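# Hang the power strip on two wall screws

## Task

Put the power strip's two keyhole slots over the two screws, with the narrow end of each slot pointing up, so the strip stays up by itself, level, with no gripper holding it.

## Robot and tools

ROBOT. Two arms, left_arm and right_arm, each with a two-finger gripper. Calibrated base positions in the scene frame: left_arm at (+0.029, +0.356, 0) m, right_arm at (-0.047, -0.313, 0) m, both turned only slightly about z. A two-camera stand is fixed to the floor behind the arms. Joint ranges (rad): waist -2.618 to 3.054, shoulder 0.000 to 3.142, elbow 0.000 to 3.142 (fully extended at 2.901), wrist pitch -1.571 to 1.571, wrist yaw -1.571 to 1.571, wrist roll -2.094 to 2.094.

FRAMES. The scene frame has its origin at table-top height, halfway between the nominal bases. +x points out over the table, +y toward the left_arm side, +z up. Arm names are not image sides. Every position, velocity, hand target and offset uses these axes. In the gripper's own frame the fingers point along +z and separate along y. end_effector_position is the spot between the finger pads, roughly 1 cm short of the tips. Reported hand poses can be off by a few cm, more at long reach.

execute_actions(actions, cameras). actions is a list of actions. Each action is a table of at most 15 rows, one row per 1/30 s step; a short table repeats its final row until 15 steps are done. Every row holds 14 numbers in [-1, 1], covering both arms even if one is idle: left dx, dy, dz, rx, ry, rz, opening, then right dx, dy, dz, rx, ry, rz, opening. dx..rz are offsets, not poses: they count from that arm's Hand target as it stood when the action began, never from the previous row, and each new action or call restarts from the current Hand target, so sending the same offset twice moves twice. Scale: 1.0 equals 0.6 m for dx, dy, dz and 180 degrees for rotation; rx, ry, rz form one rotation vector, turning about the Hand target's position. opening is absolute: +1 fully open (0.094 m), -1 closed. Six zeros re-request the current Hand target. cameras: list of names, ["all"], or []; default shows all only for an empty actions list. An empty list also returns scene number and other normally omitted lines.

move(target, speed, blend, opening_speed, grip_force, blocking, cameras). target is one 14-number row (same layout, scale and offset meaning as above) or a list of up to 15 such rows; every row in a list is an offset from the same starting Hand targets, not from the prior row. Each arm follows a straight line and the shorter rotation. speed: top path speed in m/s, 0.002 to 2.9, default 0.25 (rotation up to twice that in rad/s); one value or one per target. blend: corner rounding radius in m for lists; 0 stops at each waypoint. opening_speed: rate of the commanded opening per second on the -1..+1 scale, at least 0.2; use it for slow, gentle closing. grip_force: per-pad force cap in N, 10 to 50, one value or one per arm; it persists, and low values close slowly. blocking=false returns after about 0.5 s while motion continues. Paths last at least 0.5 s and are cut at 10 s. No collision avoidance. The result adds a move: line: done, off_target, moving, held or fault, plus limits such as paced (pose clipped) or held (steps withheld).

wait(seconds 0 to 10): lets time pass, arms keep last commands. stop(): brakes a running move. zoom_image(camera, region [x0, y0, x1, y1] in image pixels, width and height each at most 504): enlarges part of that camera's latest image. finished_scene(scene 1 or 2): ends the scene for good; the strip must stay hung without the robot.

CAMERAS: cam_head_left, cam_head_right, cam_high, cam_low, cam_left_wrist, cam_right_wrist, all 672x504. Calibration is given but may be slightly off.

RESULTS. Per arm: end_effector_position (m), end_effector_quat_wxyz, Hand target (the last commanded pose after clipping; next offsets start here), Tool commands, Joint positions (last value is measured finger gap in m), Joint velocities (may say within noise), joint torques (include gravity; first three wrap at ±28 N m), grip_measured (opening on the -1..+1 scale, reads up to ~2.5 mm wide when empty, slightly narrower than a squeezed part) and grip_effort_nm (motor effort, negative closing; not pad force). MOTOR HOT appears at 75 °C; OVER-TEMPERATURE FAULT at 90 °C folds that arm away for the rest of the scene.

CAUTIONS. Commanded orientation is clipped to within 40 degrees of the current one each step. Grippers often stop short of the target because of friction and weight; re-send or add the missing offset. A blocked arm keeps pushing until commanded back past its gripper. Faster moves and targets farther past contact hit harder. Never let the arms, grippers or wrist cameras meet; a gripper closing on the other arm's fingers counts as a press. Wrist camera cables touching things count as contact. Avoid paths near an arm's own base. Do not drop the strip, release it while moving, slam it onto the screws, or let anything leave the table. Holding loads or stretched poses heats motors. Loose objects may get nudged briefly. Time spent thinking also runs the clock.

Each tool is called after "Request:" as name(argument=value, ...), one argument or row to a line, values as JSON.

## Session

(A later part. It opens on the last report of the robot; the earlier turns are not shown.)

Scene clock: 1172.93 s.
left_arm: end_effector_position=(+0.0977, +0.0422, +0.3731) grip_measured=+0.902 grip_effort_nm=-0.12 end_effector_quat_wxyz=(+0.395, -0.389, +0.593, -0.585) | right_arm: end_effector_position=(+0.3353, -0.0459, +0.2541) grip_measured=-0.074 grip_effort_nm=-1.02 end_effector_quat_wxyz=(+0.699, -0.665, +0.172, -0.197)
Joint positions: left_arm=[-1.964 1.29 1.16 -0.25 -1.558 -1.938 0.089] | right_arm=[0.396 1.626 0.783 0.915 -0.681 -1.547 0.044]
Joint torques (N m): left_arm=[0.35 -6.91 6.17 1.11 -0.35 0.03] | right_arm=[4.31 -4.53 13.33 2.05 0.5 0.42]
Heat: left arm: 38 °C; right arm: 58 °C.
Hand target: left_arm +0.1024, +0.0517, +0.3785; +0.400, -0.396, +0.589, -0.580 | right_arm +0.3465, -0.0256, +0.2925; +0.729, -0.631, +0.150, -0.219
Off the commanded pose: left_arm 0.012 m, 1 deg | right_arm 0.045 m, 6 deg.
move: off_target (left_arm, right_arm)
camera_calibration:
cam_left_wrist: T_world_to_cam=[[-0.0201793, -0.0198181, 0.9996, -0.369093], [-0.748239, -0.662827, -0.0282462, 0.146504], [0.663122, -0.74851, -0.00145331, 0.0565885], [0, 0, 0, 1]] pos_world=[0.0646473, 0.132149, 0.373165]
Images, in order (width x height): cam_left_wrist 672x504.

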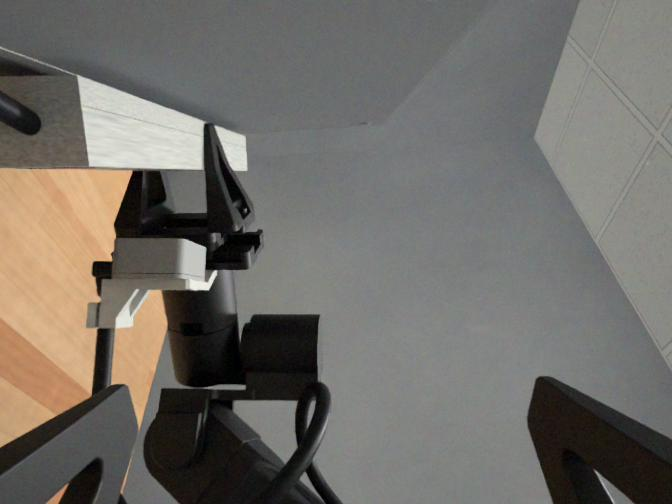

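Request:
move(
  target=[
    [0,0,0,0,0,0,0.9,-0.035,-0.042,0.008,-0.005,-0.006,0,-0.35],
    [0,0,0,0,0,0,0.9,0.002,0.002,-0.004,-0.005,-0.006,0,-0.35],
  ],
  speed=0.05,
  cameras=["cam_left_wrist"],
)

Request:
zoom_image(
  camera="cam_left_wrist",
  region=[0, 40, 320, 280],
)

Scene clock: 1180.13 s.
left_arm: end_effector_position=(+0.0977, +0.0422, +0.3731) grip_measured=+0.902 grip_effort_nm=-0.12 end_effector_quat_wxyz=(+0.395, -0.389, +0.593, -0.585) | right_arm: end_effector_position=(+0.3348, -0.0456, +0.2557) grip_measured=-0.074 grip_effort_nm=-1.02 end_effector_quat_wxyz=(+0.700, -0.665, +0.161, -0.204)
Joint positions: left_arm=[-1.964 1.29 1.16 -0.25 -1.558 -1.938 0.089] | right_arm=[0.394 1.63 0.783 0.93 -0.687 -1.565 0.044]
Joint torques (N m): left_arm=[0.29 -6.94 6.15 1.11 -0.35 0.03] | right_arm=[4.22 -4.04 13.65 1.9 0.55 0.3]
Heat: left arm: 38 °C; right arm: 58 °C.
Hand target: left_arm +0.1024, +0.0517, +0.3785; +0.400, -0.396, +0.589, -0.580 | right_arm +0.3477, -0.0243, +0.2901; +0.725, -0.634, +0.142, -0.227
Off the commanded pose: left_arm 0.012 m, 1 deg | right_arm 0.042 m, 6 deg.
move: off_target (left_arm, right_arm)
camera_calibration:
cam_left_wrist: T_world_to_cam=[[-0.0201793, -0.0198181, 0.9996, -0.369093], [-0.748239, -0.662827, -0.0282462, 0.146504], [0.663122, -0.74851, -0.00145331, 0.0565885], [0, 0, 0, 1]] pos_world=[0.0646473, 0.132149, 0.373165]
Images, in order (width x height): cam_left_wrist 672x504.

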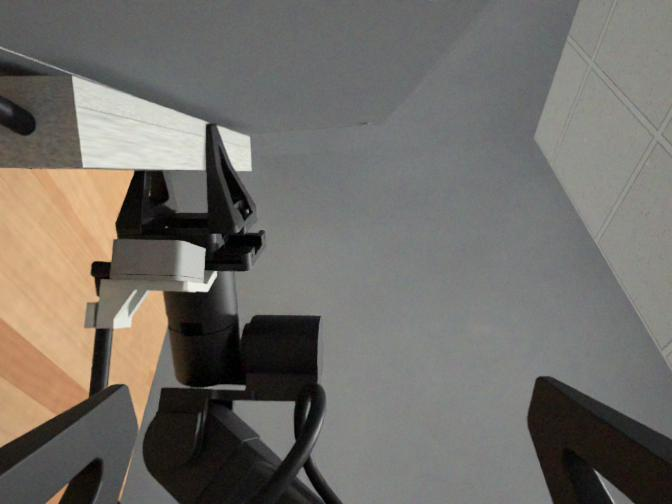

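Scaled by 1.575.

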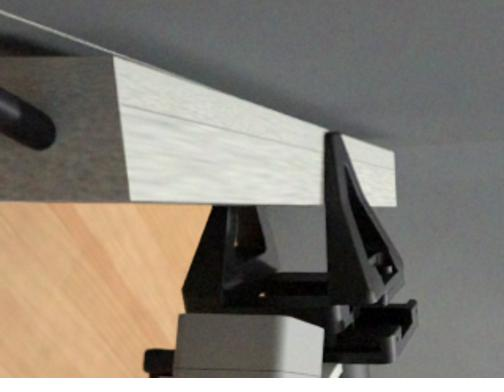

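Request:
move(
  target=[
    [0,0,0,0,0,0,0.9,-0.04,-0.048,0.002,0.0,0.0,0,-0.35],
    [0,0,0,0,0,0,0.9,-0.04,-0.048,-0.006,0.001,0.001,0,-0.35],
    [0,0,0,0,0,0,0.9,0.003,0.003,-0.004,0.001,0.001,0,-0.35],
  ],
  speed=0.05,
  cameras=["cam_left_wrist"],
)

Request:
zoom_image(
  camera="cam_left_wrist",
  region=[0, 40, 320, 280],
)

Scene clock: 1189.83 s.
left_arm: end_effector_position=(+0.0977, +0.0422, +0.3731) grip_measured=+0.902 grip_effort_nm=-0.12 end_effector_quat_wxyz=(+0.395, -0.389, +0.593, -0.585) | right_arm: end_effector_position=(+0.3310, -0.0423, +0.2473) grip_measured=-0.074 grip_effort_nm=-1.02 end_effector_quat_wxyz=(+0.701, -0.665, +0.160, -0.202)
Joint positions: left_arm=[-1.964 1.29 1.16 -0.25 -1.558 -1.938 0.089] | right_arm=[0.407 1.644 0.758 0.967 -0.678 -1.564 0.044]
Joint torques (N m): left_arm=[0.29 -6.97 6.2 1.11 -0.35 0.02] | right_arm=[3.29 -4.29 15.25 1.71 0.5 0.38]
Heat: left arm: 38 °C; right arm: 59 °C.
Hand target: left_arm +0.1024, +0.0517, +0.3785; +0.400, -0.396, +0.589, -0.580 | right_arm +0.3495, -0.0225, +0.2877; +0.726, -0.634, +0.143, -0.225
Off the commanded pose: left_arm 0.012 m, 1 deg | right_arm 0.049 m, 6 deg.
move: off_target (left_arm, right_arm)
camera_calibration:
cam_left_wrist: T_world_to_cam=[[-0.0201793, -0.0198181, 0.9996, -0.369093], [-0.748239, -0.662827, -0.0282462, 0.146504], [0.663122, -0.74851, -0.00145331, 0.0565885], [0, 0, 0, 1]] pos_world=[0.0646473, 0.132149, 0.373165]
Images, in order (width x height): cam_left_wrist 672x504.

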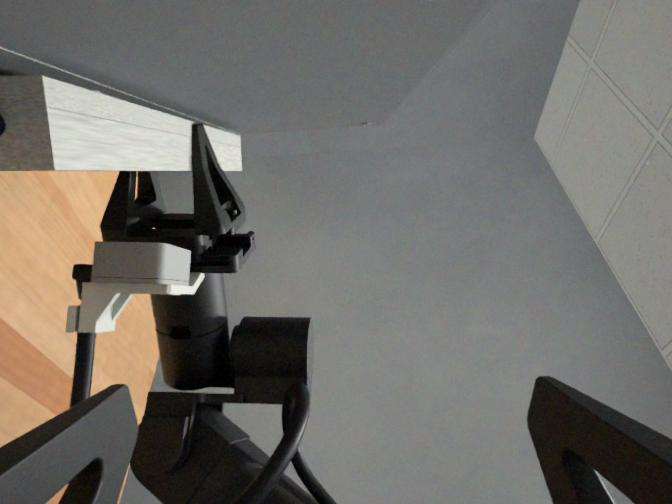

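Scaled by 1.575.

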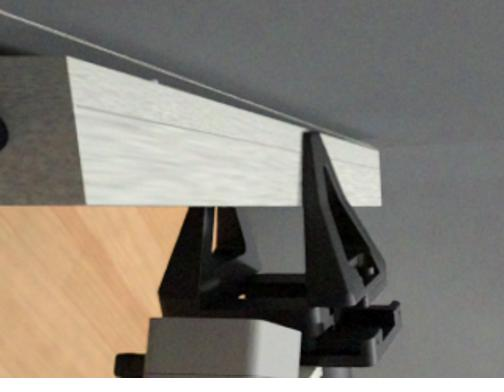

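Request:
move(
  target=[
    [0,0,0,0,0,0,0.9,-0.03,-0.05,0.014,0.0,0.0,0,-0.35],
    [0,0,0,0,0,0,0.9,0.007,-0.008,0.006,0,0,0,-0.35],
  ],
  speed=0.05,
  cameras=["cam_left_wrist"],
)

Request:
zoom_image(
  camera="cam_left_wrist",
  region=[0, 40, 320, 280],
)

Scene clock: 1195.90 s.
left_arm: end_effector_position=(+0.0977, +0.0422, +0.3731) grip_measured=+0.902 grip_effort_nm=-0.12 end_effector_quat_wxyz=(+0.395, -0.389, +0.593, -0.585) | right_arm: end_effector_position=(+0.3358, -0.0453, +0.2508) grip_measured=-0.074 grip_effort_nm=-1.02 end_effector_quat_wxyz=(+0.700, -0.666, +0.162, -0.202)
Joint positions: left_arm=[-1.964 1.29 1.16 -0.25 -1.558 -1.938 0.089] | right_arm=[0.394 1.645 0.779 0.946 -0.69 -1.563 0.044]
Joint torques (N m): left_arm=[0.32 -6.94 6.17 1.1 -0.34 0.03] | right_arm=[3.04 -4.45 15.3 1.77 0.44 0.36]
Heat: left arm: 38 °C; right arm: 60 °C.
Hand target: left_arm +0.1024, +0.0517, +0.3785; +0.400, -0.396, +0.589, -0.580 | right_arm +0.3538, -0.0274, +0.2913; +0.726, -0.634, +0.143, -0.225
Off the commanded pose: left_arm 0.012 m, 1 deg | right_arm 0.048 m, 6 deg.
move: off_target (left_arm, right_arm)
camera_calibration:
cam_left_wrist: T_world_to_cam=[[-0.0201793, -0.0198181, 0.9996, -0.369093], [-0.748239, -0.662827, -0.0282462, 0.146504], [0.663122, -0.74851, -0.00145331, 0.0565885], [0, 0, 0, 1]] pos_world=[0.0646473, 0.132149, 0.373165]
Images, in order (width x height): cam_left_wrist 672x504.

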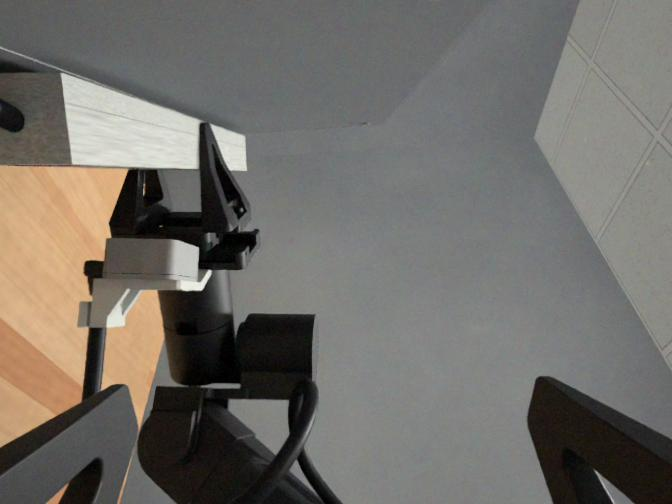

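Scaled by 1.575.

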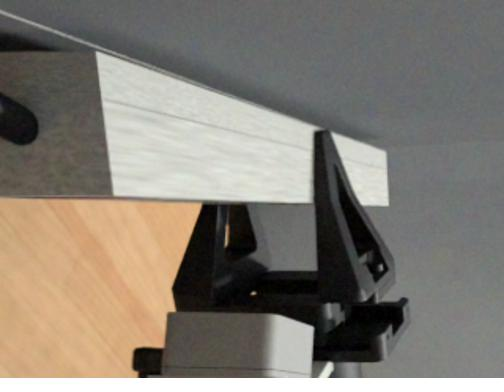

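Request:
move(
  target=[
    [0,0,0,0,0,0,0.9,-0.018,-0.022,0.004,0.0,0.0,-0.006,-0.35],
    [0,0,0,0,0,0,0.9,-0.018,-0.022,0.014,0.005,0.006,-0.006,-0.35],
    [0,0,0,0,0,0,0.9,0.008,0.01,0.012,0.005,0.006,0.012,-0.35],
  ],
  speed=0.04,
  cameras=["cam_left_wrist"],
)

Request:
zoom_image(
  camera="cam_left_wrist",
  region=[0, 40, 320, 280],
)

Scene clock: 1207.87 s.
left_arm: end_effector_position=(+0.0977, +0.0422, +0.3731) grip_measured=+0.902 grip_effort_nm=-0.12 end_effector_quat_wxyz=(+0.395, -0.389, +0.593, -0.585) | right_arm: end_effector_position=(+0.3358, -0.0450, +0.2513) grip_measured=-0.074 grip_effort_nm=-1.02 end_effector_quat_wxyz=(+0.702, -0.671, +0.151, -0.186)
Joint positions: left_arm=[-1.964 1.29 1.16 -0.25 -1.558 -1.938 0.089] | right_arm=[0.378 1.655 0.802 0.926 -0.745 -1.559 0.044]
Joint torques (N m): left_arm=[0.31 -6.95 6.17 1.1 -0.34 0.03] | right_arm=[3.92 -4.31 16.81 1.79 0.58 0.77]
Heat: left arm: 38 °C; right arm: 59 °C.
Hand target: left_arm +0.1024, +0.0517, +0.3785; +0.400, -0.396, +0.589, -0.580 | right_arm +0.3586, -0.0214, +0.2986; +0.734, -0.632, +0.140, -0.205
Off the commanded pose: left_arm 0.012 m, 1 deg | right_arm 0.057 m, 6 deg.
move: off_target (left_arm, right_arm)
camera_calibration:
cam_left_wrist: T_world_to_cam=[[-0.0201793, -0.0198181, 0.9996, -0.369093], [-0.748239, -0.662827, -0.0282462, 0.146504], [0.663122, -0.74851, -0.00145331, 0.0565885], [0, 0, 0, 1]] pos_world=[0.0646473, 0.132149, 0.373165]
Images, in order (width x height): cam_left_wrist 672x504.

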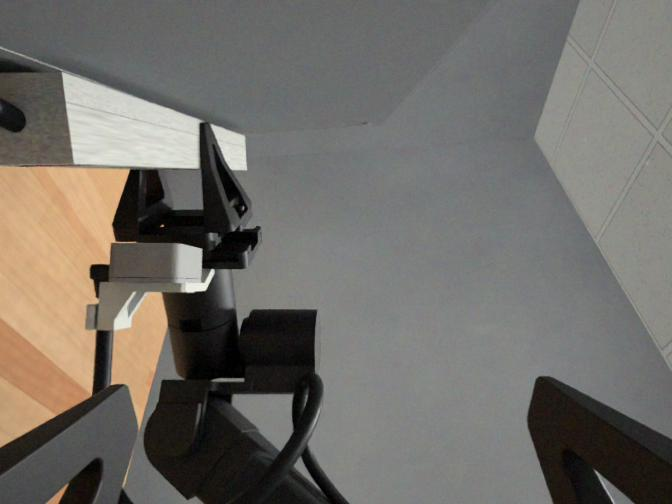

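Scaled by 1.575.

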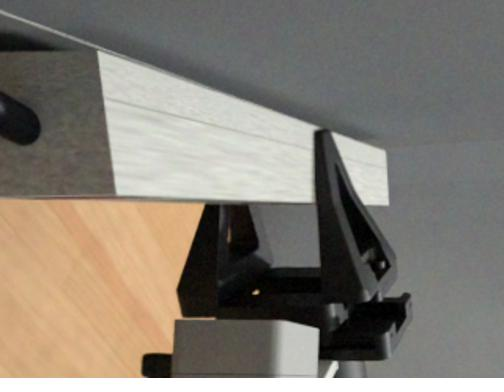

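Request:
move(
  target=[0,0,0,0,0,0,0.9,-0.020,-0.025,0,0,0,0,-0.35],
  speed=0.05,
  cameras=["cam_left_wrist"],
)

Request:
zoom_image(
  camera="cam_left_wrist",
  region=[0, 40, 320, 280],
)

Scene clock: 1232.93 s.
left_arm: end_effector_position=(+0.0977, +0.0422, +0.3731) grip_measured=+0.902 grip_effort_nm=-0.12 end_effector_quat_wxyz=(+0.395, -0.389, +0.593, -0.585) | right_arm: end_effector_position=(+0.3358, -0.0454, +0.2517) grip_measured=-0.074 grip_effort_nm=-1.02 end_effector_quat_wxyz=(+0.703, -0.670, +0.153, -0.183)
Joint positions: left_arm=[-1.964 1.29 1.16 -0.25 -1.558 -1.938 0.089] | right_arm=[0.376 1.655 0.802 0.928 -0.747 -1.551 0.044]
Joint torques (N m): left_arm=[0.32 -6.95 6.16 1.1 -0.34 0.03] | right_arm=[1.59 -7.05 12.89 1.85 0.34 0.7]
Heat: left arm: 38 °C; right arm: 58 °C.
Hand target: left_arm +0.1024, +0.0517, +0.3785; +0.400, -0.396, +0.589, -0.580 | right_arm +0.3465, -0.0363, +0.2986; +0.734, -0.632, +0.140, -0.204
Off the commanded pose: left_arm 0.012 m, 1 deg | right_arm 0.049 m, 6 deg.
move: off_target (left_arm, right_arm)
camera_calibration:
cam_left_wrist: T_world_to_cam=[[-0.0201793, -0.0198181, 0.9996, -0.369093], [-0.748239, -0.662827, -0.0282462, 0.146504], [0.663122, -0.74851, -0.00145331, 0.0565885], [0, 0, 0, 1]] pos_world=[0.0646473, 0.132149, 0.373165]
Images, in order (width x height): cam_left_wrist 672x504.

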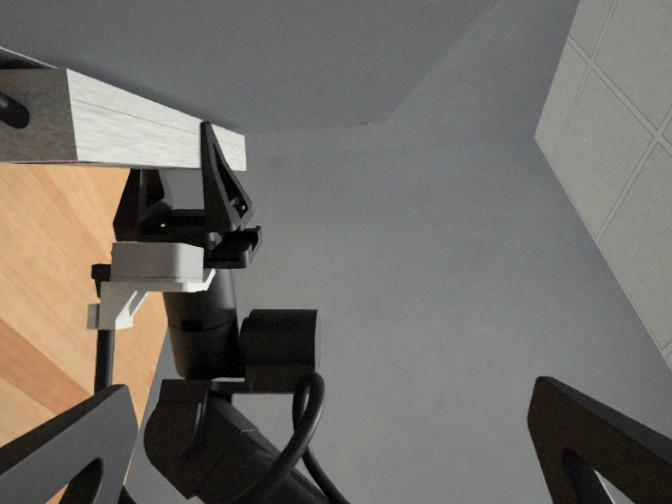

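Scaled by 1.575.

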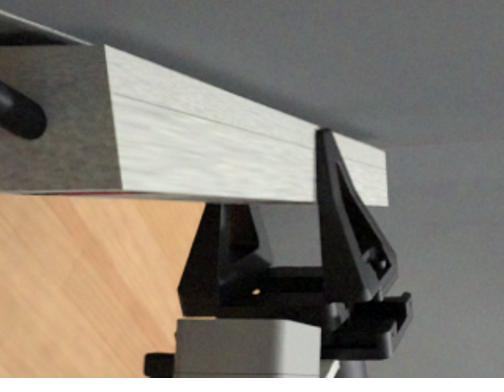

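Request:
move(
  target=[0,0,0,0,0,0,0.9,-0.016,-0.020,0.01,0,0,-0.008,-0.35],
  speed=0.05,
  cameras=["cam_left_wrist"],
)

Request:
zoom_image(
  camera="cam_left_wrist",
  region=[0, 40, 320, 280],
)

Scene clock: 1239.90 s.
left_arm: end_effector_position=(+0.0977, +0.0422, +0.3731) grip_measured=+0.902 grip_effort_nm=-0.12 end_effector_quat_wxyz=(+0.395, -0.389, +0.593, -0.585) | right_arm: end_effector_position=(+0.3359, -0.0463, +0.2520) grip_measured=-0.074 grip_effort_nm=-1.03 end_effector_quat_wxyz=(+0.699, -0.672, +0.161, -0.183)
Joint positions: left_arm=[-1.964 1.29 1.16 -0.25 -1.558 -1.938 0.089] | right_arm=[0.378 1.64 0.802 0.898 -0.734 -1.551 0.044]
Joint torques (N m): left_arm=[0.35 -6.95 6.16 1.11 -0.35 0.03] | right_arm=[0.51 -10.58 9.52 1.95 0.32 0.64]
Heat: left arm: 38 °C; right arm: 57 °C.
Hand target: left_arm +0.1024, +0.0517, +0.3785; +0.400, -0.396, +0.589, -0.580 | right_arm +0.3369, -0.0483, +0.3045; +0.731, -0.631, +0.148, -0.214
Off the commanded pose: left_arm 0.012 m, 1 deg | right_arm 0.053 m, 7 deg.
move: off_target (left_arm, right_arm)
camera_calibration:
cam_left_wrist: T_world_to_cam=[[-0.0201793, -0.0198181, 0.9996, -0.369093], [-0.748239, -0.662827, -0.0282462, 0.146504], [0.663122, -0.74851, -0.00145331, 0.0565885], [0, 0, 0, 1]] pos_world=[0.0646473, 0.132149, 0.373165]
Images, in order (width x height): cam_left_wrist 672x504.

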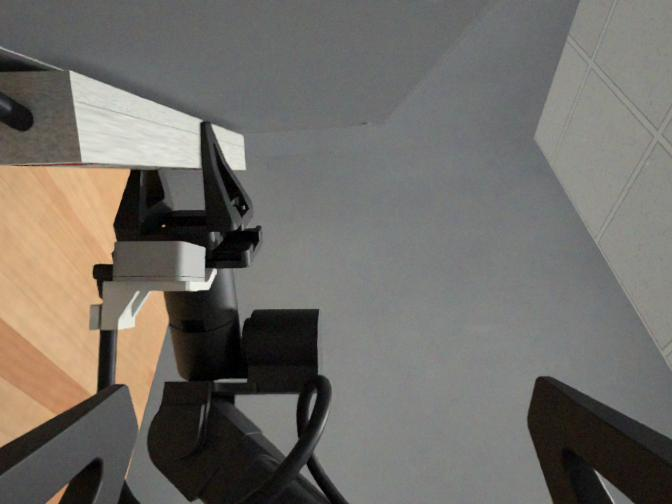

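Scaled by 1.575.

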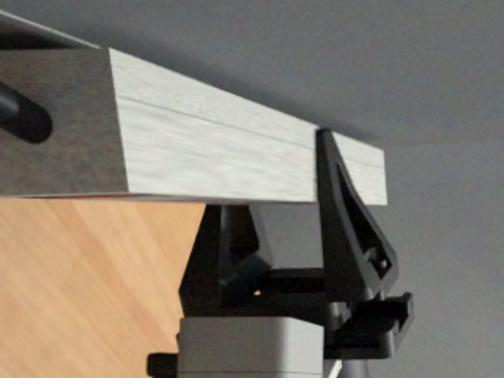

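Request:
move(
  target=[
    [0,0,0,0,0,0,0.9,0,0,0.004,-0.0036,-0.0043,0,-0.35],
    [0,0,0,0,0,0,0.9,0.025,0.031,0.004,-0.0036,-0.0043,0.006,-0.35],
  ],
  speed=0.05,
  cameras=["cam_left_wrist"],
)

Request:
zoom_image(
  camera="cam_left_wrist",
  region=[0, 40, 320, 280],
)

Request:
move(
  target=[
    [0,0,0,0,0,0,0.9,0,0,0.004,-0.0036,-0.0043,0,-0.35],
    [0,0,0,0,0,0,0.9,0.01,0.012,0.004,-0.0036,-0.0043,0.006,-0.35],
  ],
  speed=0.05,
  cameras=["cam_left_wrist"],
)

Request:
zoom_image(
  camera="cam_left_wrist",
  region=[0, 40, 320, 280],
)

Scene clock: 1249.17 s.
left_arm: end_effector_position=(+0.0977, +0.0422, +0.3731) grip_measured=+0.902 grip_effort_nm=-0.12 end_effector_quat_wxyz=(+0.395, -0.389, +0.593, -0.585) | right_arm: end_effector_position=(+0.3366, -0.0439, +0.2518) grip_measured=-0.074 grip_effort_nm=-1.03 end_effector_quat_wxyz=(+0.696, -0.675, +0.166, -0.181)
Joint positions: left_arm=[-1.964 1.29 1.16 -0.25 -1.558 -1.938 0.089] | right_arm=[0.386 1.637 0.811 0.87 -0.722 -1.554 0.044]
Joint torques (N m): left_arm=[0.31 -6.94 6.16 1.1 -0.34 0.02] | right_arm=[2.06 -6.19 15.04 2 0.26 0.52]
Heat: left arm: 38 °C; right arm: 56 °C.
Hand target: left_arm +0.1024, +0.0517, +0.3785; +0.400, -0.396, +0.589, -0.580 | right_arm +0.3519, -0.0298, +0.3070; +0.731, -0.635, +0.136, -0.212
Off the commanded pose: left_arm 0.012 m, 1 deg | right_arm 0.059 m, 8 deg.
move: off_target (left_arm, right_arm)
camera_calibration:
cam_left_wrist: T_world_to_cam=[[-0.0201793, -0.0198181, 0.9996, -0.369093], [-0.748239, -0.662827, -0.0282462, 0.146504], [0.663122, -0.74851, -0.00145331, 0.0565885], [0, 0, 0, 1]] pos_world=[0.0646473, 0.132149, 0.373165]
Images, in order (width x height): cam_left_wrist 672x504.

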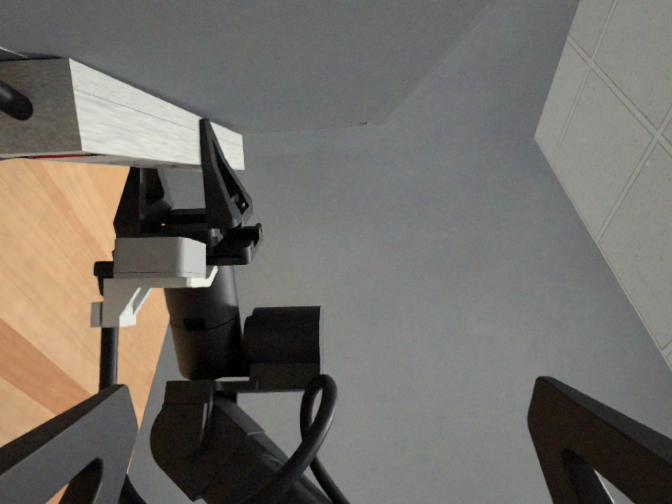

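Scaled by 1.575.

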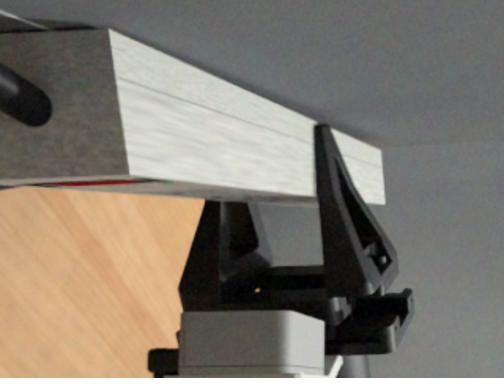

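Scene clock: 1250.63 s.
left_arm: end_effector_position=(+0.0977, +0.0422, +0.3731) grip_measured=+0.902 grip_effort_nm=-0.12 end_effector_quat_wxyz=(+0.395, -0.389, +0.593, -0.585) | right_arm: end_effector_position=(+0.3366, -0.0435, +0.2522) grip_measured=-0.074 grip_effort_nm=-1.03 end_effector_quat_wxyz=(+0.695, -0.680, +0.159, -0.171)
Joint positions: left_arm=[-1.964 1.29 1.16 -0.25 -1.558 -1.938 0.089] | right_arm=[0.377 1.641 0.83 0.843 -0.756 -1.561 0.044]
Joint torques (N m): left_arm=[0.34 -6.95 6.16 1.1 -0.35 0.03] | right_arm=[3.15 -4.98 16.55 2.1 0.39 0.42]
Heat: left arm: 38 °C; right arm: 56 °C.
Hand target: left_arm +0.1024, +0.0517, +0.3785; +0.400, -0.396, +0.589, -0.580 | right_arm +0.3579, -0.0225, +0.3094; +0.730, -0.639, +0.123, -0.210
Off the commanded pose: left_arm 0.012 m, 1 deg | right_arm 0.064 m, 9 deg.
move: off_target (left_arm, right_arm)
camera_calibration:
cam_left_wrist: T_world_to_cam=[[-0.0201793, -0.0198181, 0.9996, -0.369093], [-0.748239, -0.662827, -0.0282462, 0.146504], [0.663122, -0.74851, -0.00145331, 0.0565885], [0, 0, 0, 1]] pos_world=[0.0646473, 0.132149, 0.373165]
Images, in order (width x height): cam_left_wrist 672x504.

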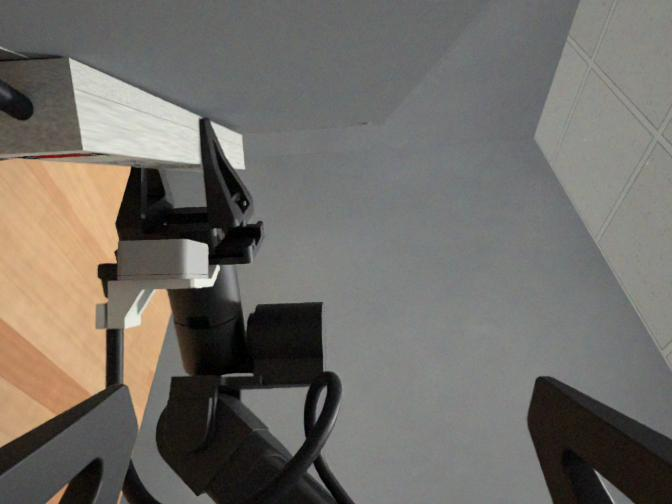

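Scaled by 1.575.

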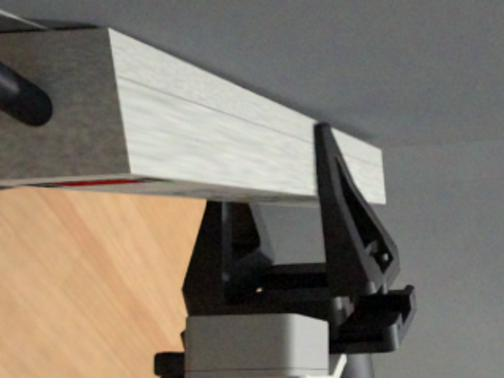

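Request:
move(
  target=[
    [0,0,0,0,0,0,0.9,-0.03,-0.037,0.0,0,0,0,-0.35],
    [0,0,0,0,0,0,0.9,-0.03,-0.037,0.015,0.0,0.0,0,-0.35],
    [0,0,0,0,0,0,0.9,0.0,0.0,0.015,0,0,0.0,-0.35],
  ],
  speed=0.05,
  cameras=["cam_left_wrist"],
)

Request:
zoom_image(
  camera="cam_left_wrist",
  region=[0, 40, 320, 280],
)

Request:
move(
  target=[0,0,0,0,0,0,0.9,0.01,0.012,0.01,-0.0036,-0.0043,0.01,-0.35],
  speed=0.05,
  cameras=["cam_left_wrist"],
)

Request:
zoom_image(
  camera="cam_left_wrist",
  region=[0, 40, 320, 280],
)

Scene clock: 1263.50 s.
left_arm: end_effector_position=(+0.0977, +0.0422, +0.3731) grip_measured=+0.902 grip_effort_nm=-0.12 end_effector_quat_wxyz=(+0.395, -0.389, +0.593, -0.585) | right_arm: end_effector_position=(+0.3368, -0.0434, +0.2524) grip_measured=-0.074 grip_effort_nm=-1.02 end_effector_quat_wxyz=(+0.690, -0.686, +0.159, -0.165)
Joint positions: left_arm=[-1.964 1.29 1.16 -0.25 -1.558 -1.938 0.089] | right_arm=[0.373 1.634 0.844 0.801 -0.768 -1.571 0.044]
Joint torques (N m): left_arm=[0.34 -6.95 6.16 1.1 -0.35 0.03] | right_arm=[3.15 -5.81 16.96 2.16 0.49 0.55]
Heat: left arm: 38 °C; right arm: 58 °C.
Hand target: left_arm +0.1024, +0.0517, +0.3785; +0.400, -0.396, +0.589, -0.580 | right_arm +0.3579, -0.0225, +0.3183; +0.730, -0.639, +0.124, -0.210
Off the commanded pose: left_arm 0.012 m, 1 deg | right_arm 0.072 m, 10 deg.
move: off_target (left_arm, right_arm)
camera_calibration:
cam_left_wrist: T_world_to_cam=[[-0.0201793, -0.0198181, 0.9996, -0.369093], [-0.748239, -0.662827, -0.0282462, 0.146504], [0.663122, -0.74851, -0.00145331, 0.0565885], [0, 0, 0, 1]] pos_world=[0.0646473, 0.132149, 0.373165]
Images, in order (width x height): cam_left_wrist 672x504.

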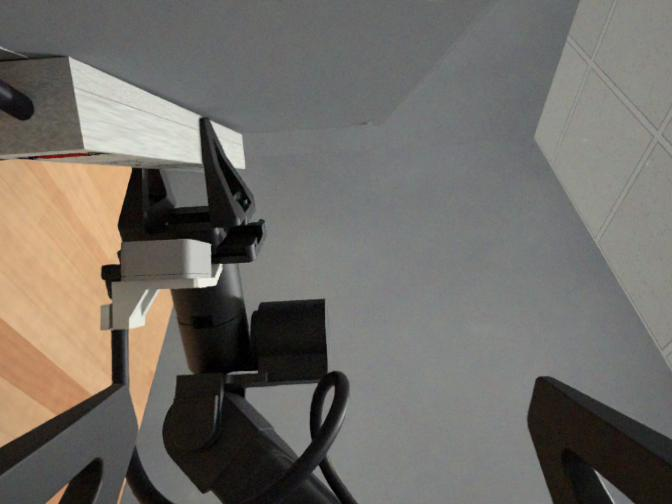

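Scaled by 1.575.

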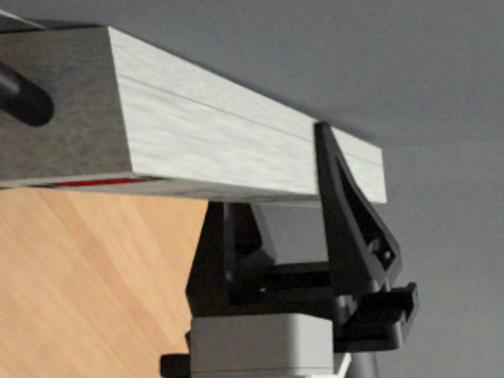

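Scene clock: 1264.47 s.
left_arm: end_effector_position=(+0.0977, +0.0422, +0.3731) grip_measured=+0.902 grip_effort_nm=-0.12 end_effector_quat_wxyz=(+0.395, -0.389, +0.593, -0.585) | right_arm: end_effector_position=(+0.3368, -0.0430, +0.2531) grip_measured=-0.074 grip_effort_nm=-1.02 end_effector_quat_wxyz=(+0.686, -0.696, +0.150, -0.149)
Joint positions: left_arm=[-1.964 1.29 1.16 -0.25 -1.558 -1.938 0.089] | right_arm=[0.36 1.638 0.879 0.738 -0.819 -1.587 0.044]
Joint torques (N m): left_arm=[0.35 -6.94 6.16 1.09 -0.33 0.02] | right_arm=[4.53 -4.98 17.91 2.51 0.57 0.66]
Heat: left arm: 38 °C; right arm: 58 °C.
Hand target: left_arm +0.1024, +0.0517, +0.3785; +0.400, -0.396, +0.589, -0.580 | right_arm +0.3640, -0.0154, +0.3244; +0.730, -0.643, +0.107, -0.204
Off the commanded pose: left_arm 0.012 m, 1 deg | right_arm 0.081 m, 11 deg.
move: off_target (left_arm, right_arm)
camera_calibration:
cam_left_wrist: T_world_to_cam=[[-0.0201793, -0.0198181, 0.9996, -0.369093], [-0.748239, -0.662827, -0.0282462, 0.146504], [0.663122, -0.74851, -0.00145331, 0.0565885], [0, 0, 0, 1]] pos_world=[0.0646473, 0.132149, 0.373165]
Images, in order (width x height): cam_left_wrist 672x504.

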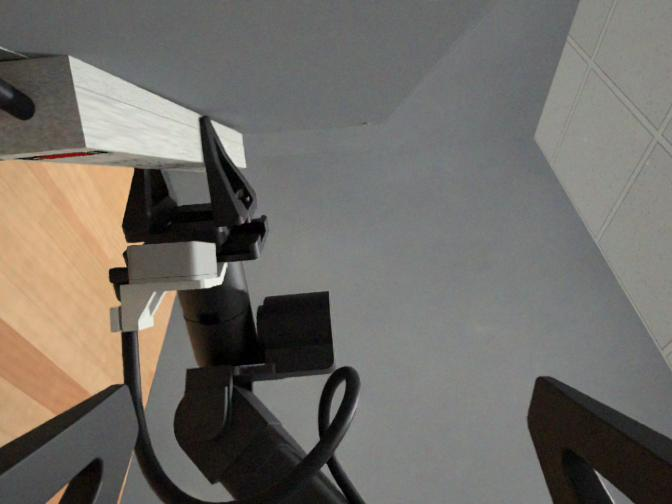

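Scaled by 1.575.

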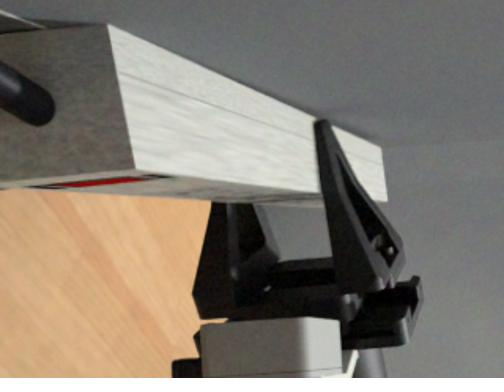

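Request:
move(
  target=[0,0,0,0,0,0,0.9,-0.07,-0.084,-0.045,0.0072,0.0086,-0.016,-0.35],
  speed=0.06,
  cameras=["cam_left_wrist"],
)

Request:
zoom_image(
  camera="cam_left_wrist",
  region=[0, 40, 320, 280],
)

Scene clock: 1273.03 s.
left_arm: end_effector_position=(+0.0977, +0.0422, +0.3731) grip_measured=+0.902 grip_effort_nm=-0.12 end_effector_quat_wxyz=(+0.395, -0.389, +0.593, -0.585) | right_arm: end_effector_position=(+0.3305, -0.0615, +0.2609) grip_measured=-0.074 grip_effort_nm=-1.02 end_effector_quat_wxyz=(+0.704, -0.666, +0.152, -0.194)
Joint positions: left_arm=[-1.964 1.29 1.16 -0.25 -1.558 -1.938 0.089] | right_arm=[0.339 1.597 0.769 0.919 -0.77 -1.552 0.044]
Joint torques (N m): left_arm=[0.35 -6.91 6.17 1.1 -0.36 0.04] | right_arm=[-0.18 -10.39 6.28 1.97 0.04 0.6]
Heat: left arm: 38 °C; right arm: 59 °C.
Hand target: left_arm +0.1024, +0.0517, +0.3785; +0.400, -0.396, +0.589, -0.580 | right_arm +0.3219, -0.0657, +0.2972; +0.731, -0.635, +0.136, -0.212
Off the commanded pose: left_arm 0.012 m, 1 deg | right_arm 0.038 m, 6 deg.
move: off_target (left_arm, right_arm)
camera_calibration:
cam_left_wrist: T_world_to_cam=[[-0.0201793, -0.0198181, 0.9996, -0.369093], [-0.748239, -0.662827, -0.0282462, 0.146504], [0.663122, -0.74851, -0.00145331, 0.0565885], [0, 0, 0, 1]] pos_world=[0.0646473, 0.132149, 0.373165]
Images, in order (width x height): cam_left_wrist 672x504.

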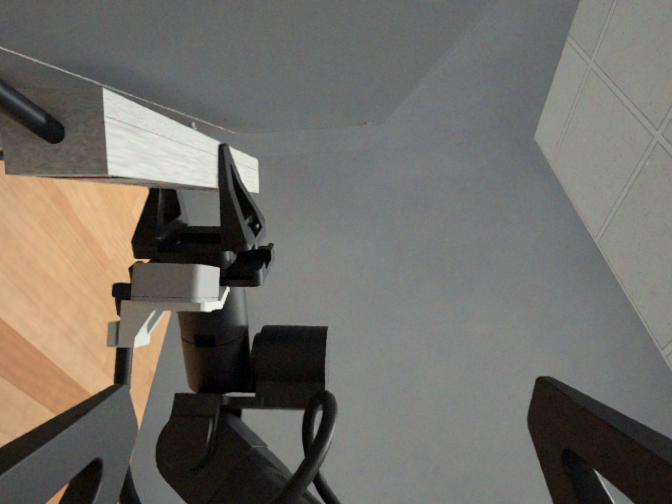

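Scaled by 1.575.

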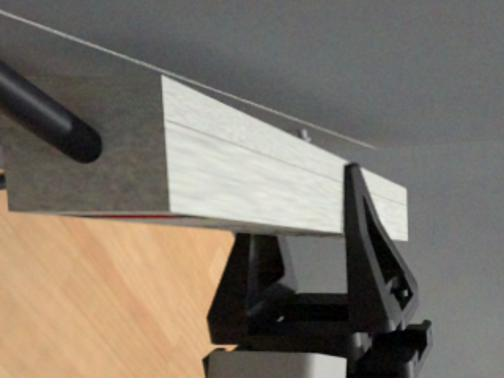

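Request:
move(
  target=[
    [0,0,0,0,0,0,0.9,-0.045,-0.054,-0.018,0,0,0,-0.35],
    [0,0,0,0,0,0,0.9,0.045,0.046,-0.018,0,0,0,-0.35],
  ],
  speed=0.05,
  cameras=["cam_left_wrist"],
)

Request:
zoom_image(
  camera="cam_left_wrist",
  region=[0, 40, 320, 280],
)

Scene clock: 1297.13 s.
left_arm: end_effector_position=(+0.0977, +0.0422, +0.3731) grip_measured=+0.902 grip_effort_nm=-0.11 end_effector_quat_wxyz=(+0.395, -0.389, +0.593, -0.585) | right_arm: end_effector_position=(+0.3367, -0.0475, +0.2511) grip_measured=-0.074 grip_effort_nm=-1.02 end_effector_quat_wxyz=(+0.709, -0.664, +0.149, -0.186)
Joint positions: left_arm=[-1.964 1.29 1.16 -0.25 -1.558 -1.938 0.089] | right_arm=[0.368 1.674 0.793 0.983 -0.757 -1.536 0.044]
Joint torques (N m): left_arm=[0.36 -6.91 6.17 1.11 -0.35 0.02] | right_arm=[2.03 -6.06 11.95 1.74 0.49 0.27]
Heat: left arm: 38 °C; right arm: 55 °C.
Hand target: left_arm +0.1024, +0.0517, +0.3785; +0.400, -0.396, +0.589, -0.580 | right_arm +0.3490, -0.0382, +0.2866; +0.731, -0.635, +0.136, -0.212
Off the commanded pose: left_arm 0.012 m, 1 deg | right_arm 0.039 m, 5 deg.
move: off_target (left_arm, right_arm)
camera_calibration:
cam_left_wrist: T_world_to_cam=[[-0.0201793, -0.0198181, 0.9996, -0.369093], [-0.748239, -0.662827, -0.0282462, 0.146504], [0.663122, -0.74851, -0.00145331, 0.0565885], [0, 0, 0, 1]] pos_world=[0.0646473, 0.132149, 0.373165]
Images, in order (width x height): cam_left_wrist 672x504.

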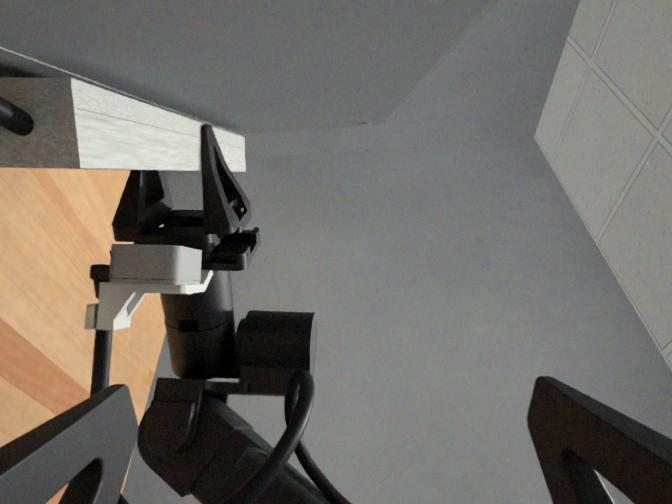

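Scaled by 1.575.

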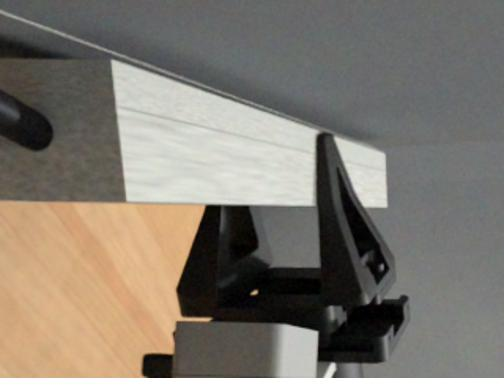

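Request:
move(
  target=[
    [0,0,0,0,0,0,0.9,-0.045,-0.05,0.002,0,0,0,-0.35],
    [0,0,0,0,0,0,0.9,0.000,0.014,0.002,0,0,0,-0.35],
    [0,0,0,0,0,0,0.9,0.023,0.045,0.004,0,0,0,-0.35],
  ],
  speed=0.05,
  cameras=["cam_left_wrist"],
)

Request:
zoom_image(
  camera="cam_left_wrist",
  region=[0, 40, 320, 280],
)

Scene clock: 1305.83 s.
left_arm: end_effector_position=(+0.0977, +0.0422, +0.3731) grip_measured=+0.902 grip_effort_nm=-0.12 end_effector_quat_wxyz=(+0.395, -0.389, +0.593, -0.585) | right_arm: end_effector_position=(+0.3362, -0.0428, +0.2499) grip_measured=-0.074 grip_effort_nm=-1.03 end_effector_quat_wxyz=(+0.709, -0.664, +0.147, -0.184)
Joint positions: left_arm=[-1.964 1.29 1.16 -0.25 -1.558 -1.938 0.089] | right_arm=[0.38 1.683 0.798 0.986 -0.75 -1.537 0.043]
Joint torques (N m): left_arm=[0.35 -6.94 6.16 1.11 -0.34 0.03] | right_arm=[6.22 -3.26 17.37 1.5 0.92 0.24]
Heat: left arm: 38 °C; right arm: 57 °C.
Hand target: left_arm +0.1024, +0.0517, +0.3785; +0.400, -0.396, +0.589, -0.580 | right_arm +0.3628, -0.0112, +0.2889; +0.731, -0.635, +0.136, -0.212
Off the commanded pose: left_arm 0.012 m, 1 deg | right_arm 0.057 m, 5 deg.
move: off_target (left_arm, right_arm)
camera_calibration:
cam_left_wrist: T_world_to_cam=[[-0.0201793, -0.0198181, 0.9996, -0.369093], [-0.748239, -0.662827, -0.0282462, 0.146504], [0.663122, -0.74851, -0.00145331, 0.0565885], [0, 0, 0, 1]] pos_world=[0.0646473, 0.132149, 0.373165]
Images, in order (width x height): cam_left_wrist 672x504.

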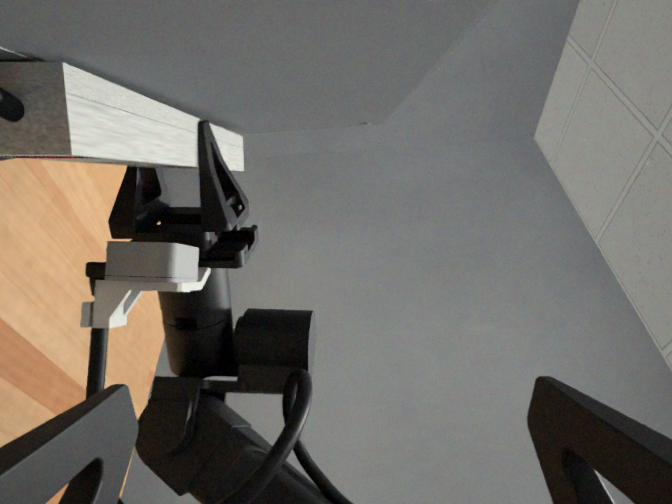

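Scaled by 1.575.

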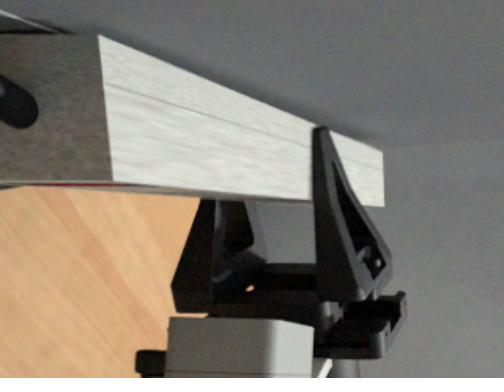

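Request:
move(
  target=[
    [0,0,0,0,0,0,0.9,-0.015,-0.018,-0.02,0,0,0,-0.35],
    [0,0,0,0,0,0,0.9,-0.015,-0.018,-0.09,0,0,0.0,-0.35],
  ],
  speed=0.05,
  cameras=["cam_left_wrist"],
)

Request:
zoom_image(
  camera="cam_left_wrist",
  region=[0, 40, 320, 280],
)

Scene clock: 1312.40 s.
left_arm: end_effector_position=(+0.0977, +0.0422, +0.3731) grip_measured=+0.902 grip_effort_nm=-0.12 end_effector_quat_wxyz=(+0.395, -0.389, +0.593, -0.585) | right_arm: end_effector_position=(+0.3357, -0.0439, +0.2473) grip_measured=-0.074 grip_effort_nm=-1.02 end_effector_quat_wxyz=(+0.745, -0.628, +0.111, -0.197)
Joint positions: left_arm=[-1.964 1.29 1.16 -0.25 -1.558 -1.938 0.089] | right_arm=[0.369 1.809 0.774 1.3 -0.785 -1.464 0.043]
Joint torques (N m): left_arm=[0.35 -6.94 6.17 1.11 -0.35 0.02] | right_arm=[5.61 -3.77 9.43 0.66 1.1 -0.58]
Heat: left arm: 38 °C; right arm: 60 °C.
Hand target: left_arm +0.1024, +0.0517, +0.3785; +0.400, -0.396, +0.589, -0.580 | right_arm +0.3538, -0.0219, +0.2350; +0.731, -0.635, +0.136, -0.212
Off the commanded pose: left_arm 0.012 m, 1 deg | right_arm 0.031 m, 4 deg.
move: off_target (left_arm, right_arm)
camera_calibration:
cam_left_wrist: T_world_to_cam=[[-0.0201793, -0.0198181, 0.9996, -0.369093], [-0.748239, -0.662827, -0.0282462, 0.146504], [0.663122, -0.74851, -0.00145331, 0.0565885], [0, 0, 0, 1]] pos_world=[0.0646473, 0.132149, 0.373165]
Images, in order (width x height): cam_left_wrist 672x504.

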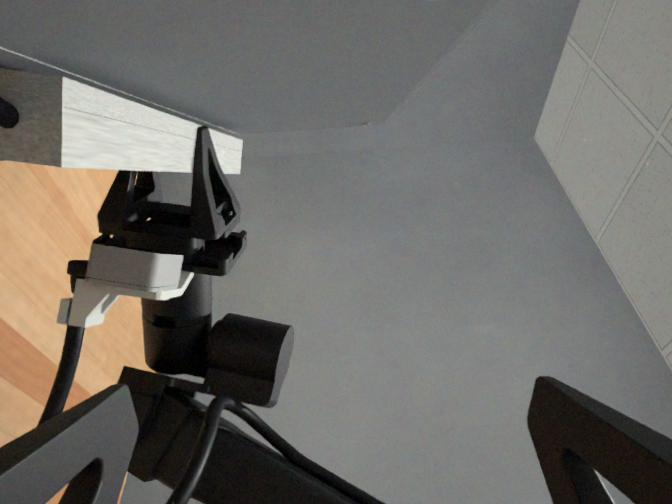

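Scaled by 1.575.

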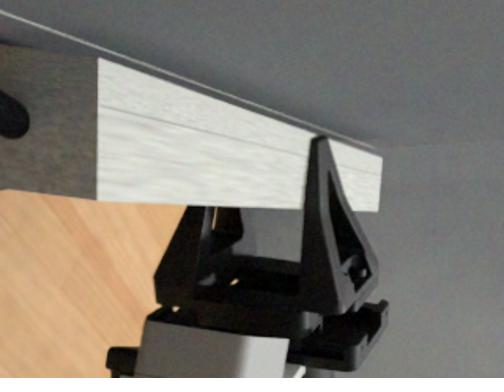

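Request:
move(
  target=[0,0,0,0,0,0,0.9,-0.075,-0.090,0.05,0,0,0,-0.35],
  speed=0.06,
  cameras=["cam_left_wrist"],
)

Request:
zoom_image(
  camera="cam_left_wrist",
  region=[0, 40, 320, 280],
)

Scene clock: 1331.60 s.
left_arm: end_effector_position=(+0.0977, +0.0422, +0.3731) grip_measured=+0.902 grip_effort_nm=-0.12 end_effector_quat_wxyz=(+0.395, -0.389, +0.593, -0.585) | right_arm: end_effector_position=(+0.3183, -0.0734, +0.2357) grip_measured=-0.074 grip_effort_nm=-1.03 end_effector_quat_wxyz=(+0.709, -0.657, +0.156, -0.202)
Joint positions: left_arm=[-1.964 1.29 1.16 -0.25 -1.558 -1.938 0.089] | right_arm=[0.321 1.625 0.641 1.106 -0.769 -1.53 0.043]
Joint torques (N m): left_arm=[0.36 -6.95 6.17 1.1 -0.34 0.02] | right_arm=[-0.24 -10 5.82 1.8 -0.1 0.42]
Heat: left arm: 38 °C; right arm: 56 °C.
Hand target: left_arm +0.1024, +0.0517, +0.3785; +0.400, -0.396, +0.589, -0.580 | right_arm +0.3087, -0.0759, +0.2649; +0.731, -0.635, +0.136, -0.212
Off the commanded pose: left_arm 0.012 m, 1 deg | right_arm 0.031 m, 4 deg.
move: off_target (left_arm, right_arm)
camera_calibration:
cam_left_wrist: T_world_to_cam=[[-0.0201793, -0.0198181, 0.9996, -0.369093], [-0.748239, -0.662827, -0.0282462, 0.146504], [0.663122, -0.74851, -0.00145331, 0.0565885], [0, 0, 0, 1]] pos_world=[0.0646473, 0.132149, 0.373165]
Images, in order (width x height): cam_left_wrist 672x504.

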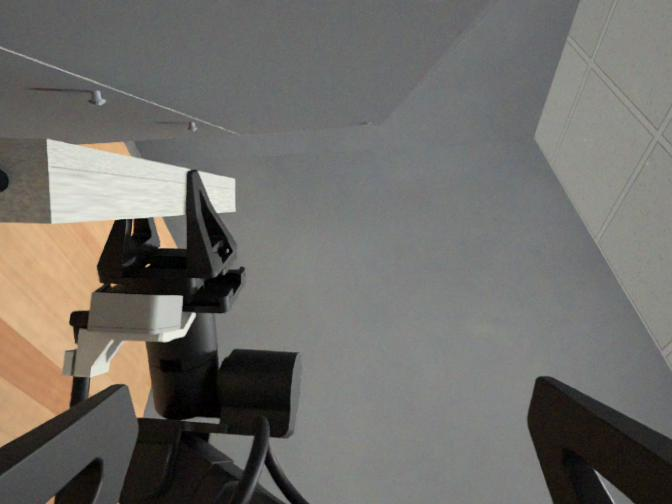

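Scaled by 1.575.

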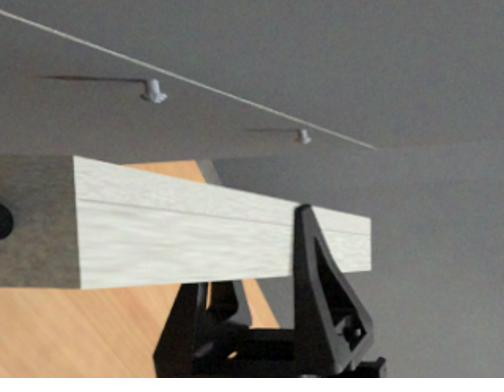

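Request:
move(
  target=[
    [0,0,0,0,0,0,0.9,-0.006,0.005,0.03,0,0,0,-0.35],
    [0,0,0,0,0,0,0.9,0.075,0.102,0.03,0,0,0,-0.35],
  ],
  speed=0.05,
  cameras=["cam_left_wrist"],
)

Request:
zoom_image(
  camera="cam_left_wrist",
  region=[0, 40, 320, 280],
)

Scene clock: 1343.30 s.
left_arm: end_effector_position=(+0.0977, +0.0422, +0.3731) grip_measured=+0.902 grip_effort_nm=-0.12 end_effector_quat_wxyz=(+0.395, -0.389, +0.593, -0.585) | right_arm: end_effector_position=(+0.3299, -0.0409, +0.2459) grip_measured=-0.074 grip_effort_nm=-1.03 end_effector_quat_wxyz=(+0.711, -0.663, +0.145, -0.186)
Joint positions: left_arm=[-1.964 1.29 1.16 -0.25 -1.558 -1.938 0.089] | right_arm=[0.393 1.679 0.767 1.02 -0.737 -1.539 0.043]
Joint torques (N m): left_arm=[0.35 -6.94 6.16 1.1 -0.35 0.03] | right_arm=[5.16 -3.73 16.39 1.44 0.78 0.32]
Heat: left arm: 37 °C; right arm: 55 °C.
Hand target: left_arm +0.1024, +0.0517, +0.3785; +0.400, -0.396, +0.589, -0.580 | right_arm +0.3539, -0.0148, +0.2829; +0.731, -0.635, +0.136, -0.212
Off the commanded pose: left_arm 0.012 m, 1 deg | right_arm 0.051 m, 5 deg.
move: off_target (left_arm, right_arm)
camera_calibration:
cam_left_wrist: T_world_to_cam=[[-0.0201793, -0.0198181, 0.9996, -0.369093], [-0.748239, -0.662827, -0.0282462, 0.146504], [0.663122, -0.74851, -0.00145331, 0.0565885], [0, 0, 0, 1]] pos_world=[0.0646473, 0.132149, 0.373165]
Images, in order (width x height): cam_left_wrist 672x504.

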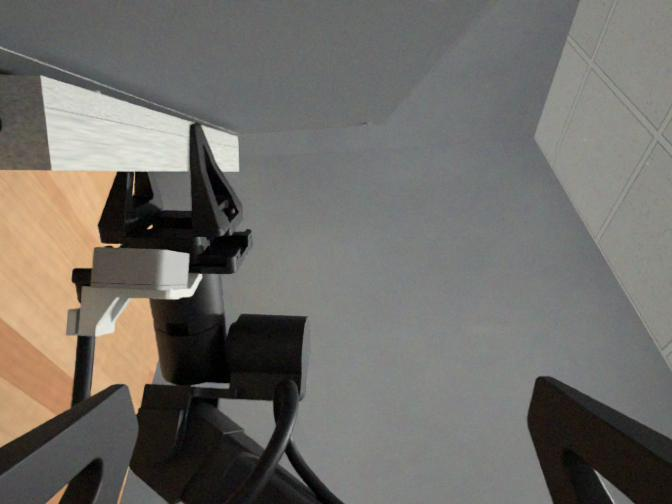

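Scaled by 1.575.

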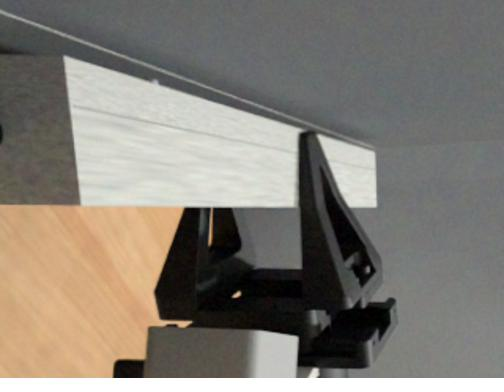

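Request:
move(
  target=[
    [0,0,0,0,0,0,0.9,-0.055,-0.080,0.01,0,0,0,-0.35],
    [0,0,0,0,0,0,0.9,-0.025,-0.048,0.01,0,0,0,-0.35],
    [0,0,0,0,0,0,0.9,0.008,-0.008,0.01,0,0,0,-0.35],
  ],
  speed=0.05,
  cameras=["cam_left_wrist"],
)

Request:
zoom_image(
  camera="cam_left_wrist",
  region=[0, 40, 320, 280],
)

Scene clock: 1352.07 s.
left_arm: end_effector_position=(+0.0977, +0.0422, +0.3731) grip_measured=+0.902 grip_effort_nm=-0.12 end_effector_quat_wxyz=(+0.395, -0.389, +0.593, -0.585) | right_arm: end_effector_position=(+0.3362, -0.0439, +0.2510) grip_measured=-0.074 grip_effort_nm=-1.03 end_effector_quat_wxyz=(+0.709, -0.663, +0.149, -0.188)
Joint positions: left_arm=[-1.964 1.29 1.16 -0.25 -1.558 -1.938 0.089] | right_arm=[0.381 1.674 0.793 0.983 -0.739 -1.54 0.043]
Joint torques (N m): left_arm=[0.32 -6.95 6.17 1.11 -0.34 0.03] | right_arm=[4.49 -3.66 16.4 1.57 0.62 0.32]
Heat: left arm: 37 °C; right arm: 57 °C.
Hand target: left_arm +0.1024, +0.0517, +0.3785; +0.400, -0.396, +0.589, -0.580 | right_arm +0.3585, -0.0195, +0.2888; +0.731, -0.635, +0.136, -0.212
Off the commanded pose: left_arm 0.012 m, 1 deg | right_arm 0.050 m, 5 deg.
move: off_target (left_arm, right_arm)
camera_calibration:
cam_left_wrist: T_world_to_cam=[[-0.0201793, -0.0198181, 0.9996, -0.369093], [-0.748239, -0.662827, -0.0282462, 0.146504], [0.663122, -0.74851, -0.00145331, 0.0565885], [0, 0, 0, 1]] pos_world=[0.0646473, 0.132149, 0.373165]
Images, in order (width x height): cam_left_wrist 672x504.

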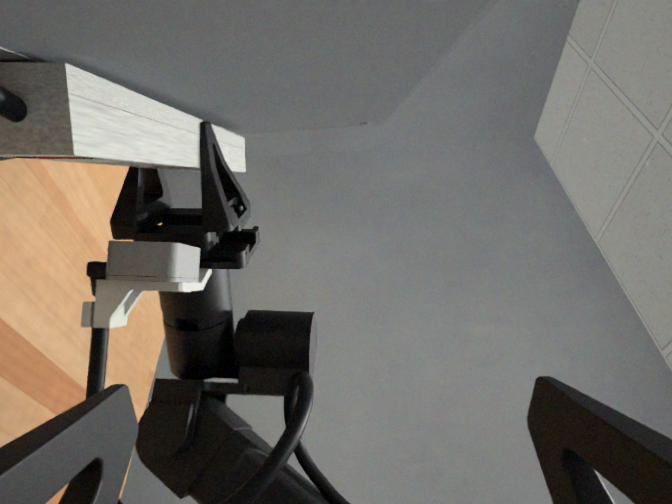

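Scaled by 1.575.

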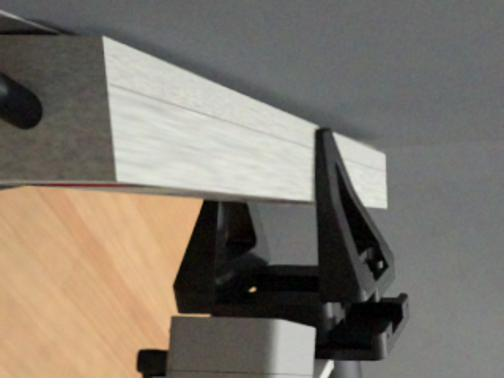

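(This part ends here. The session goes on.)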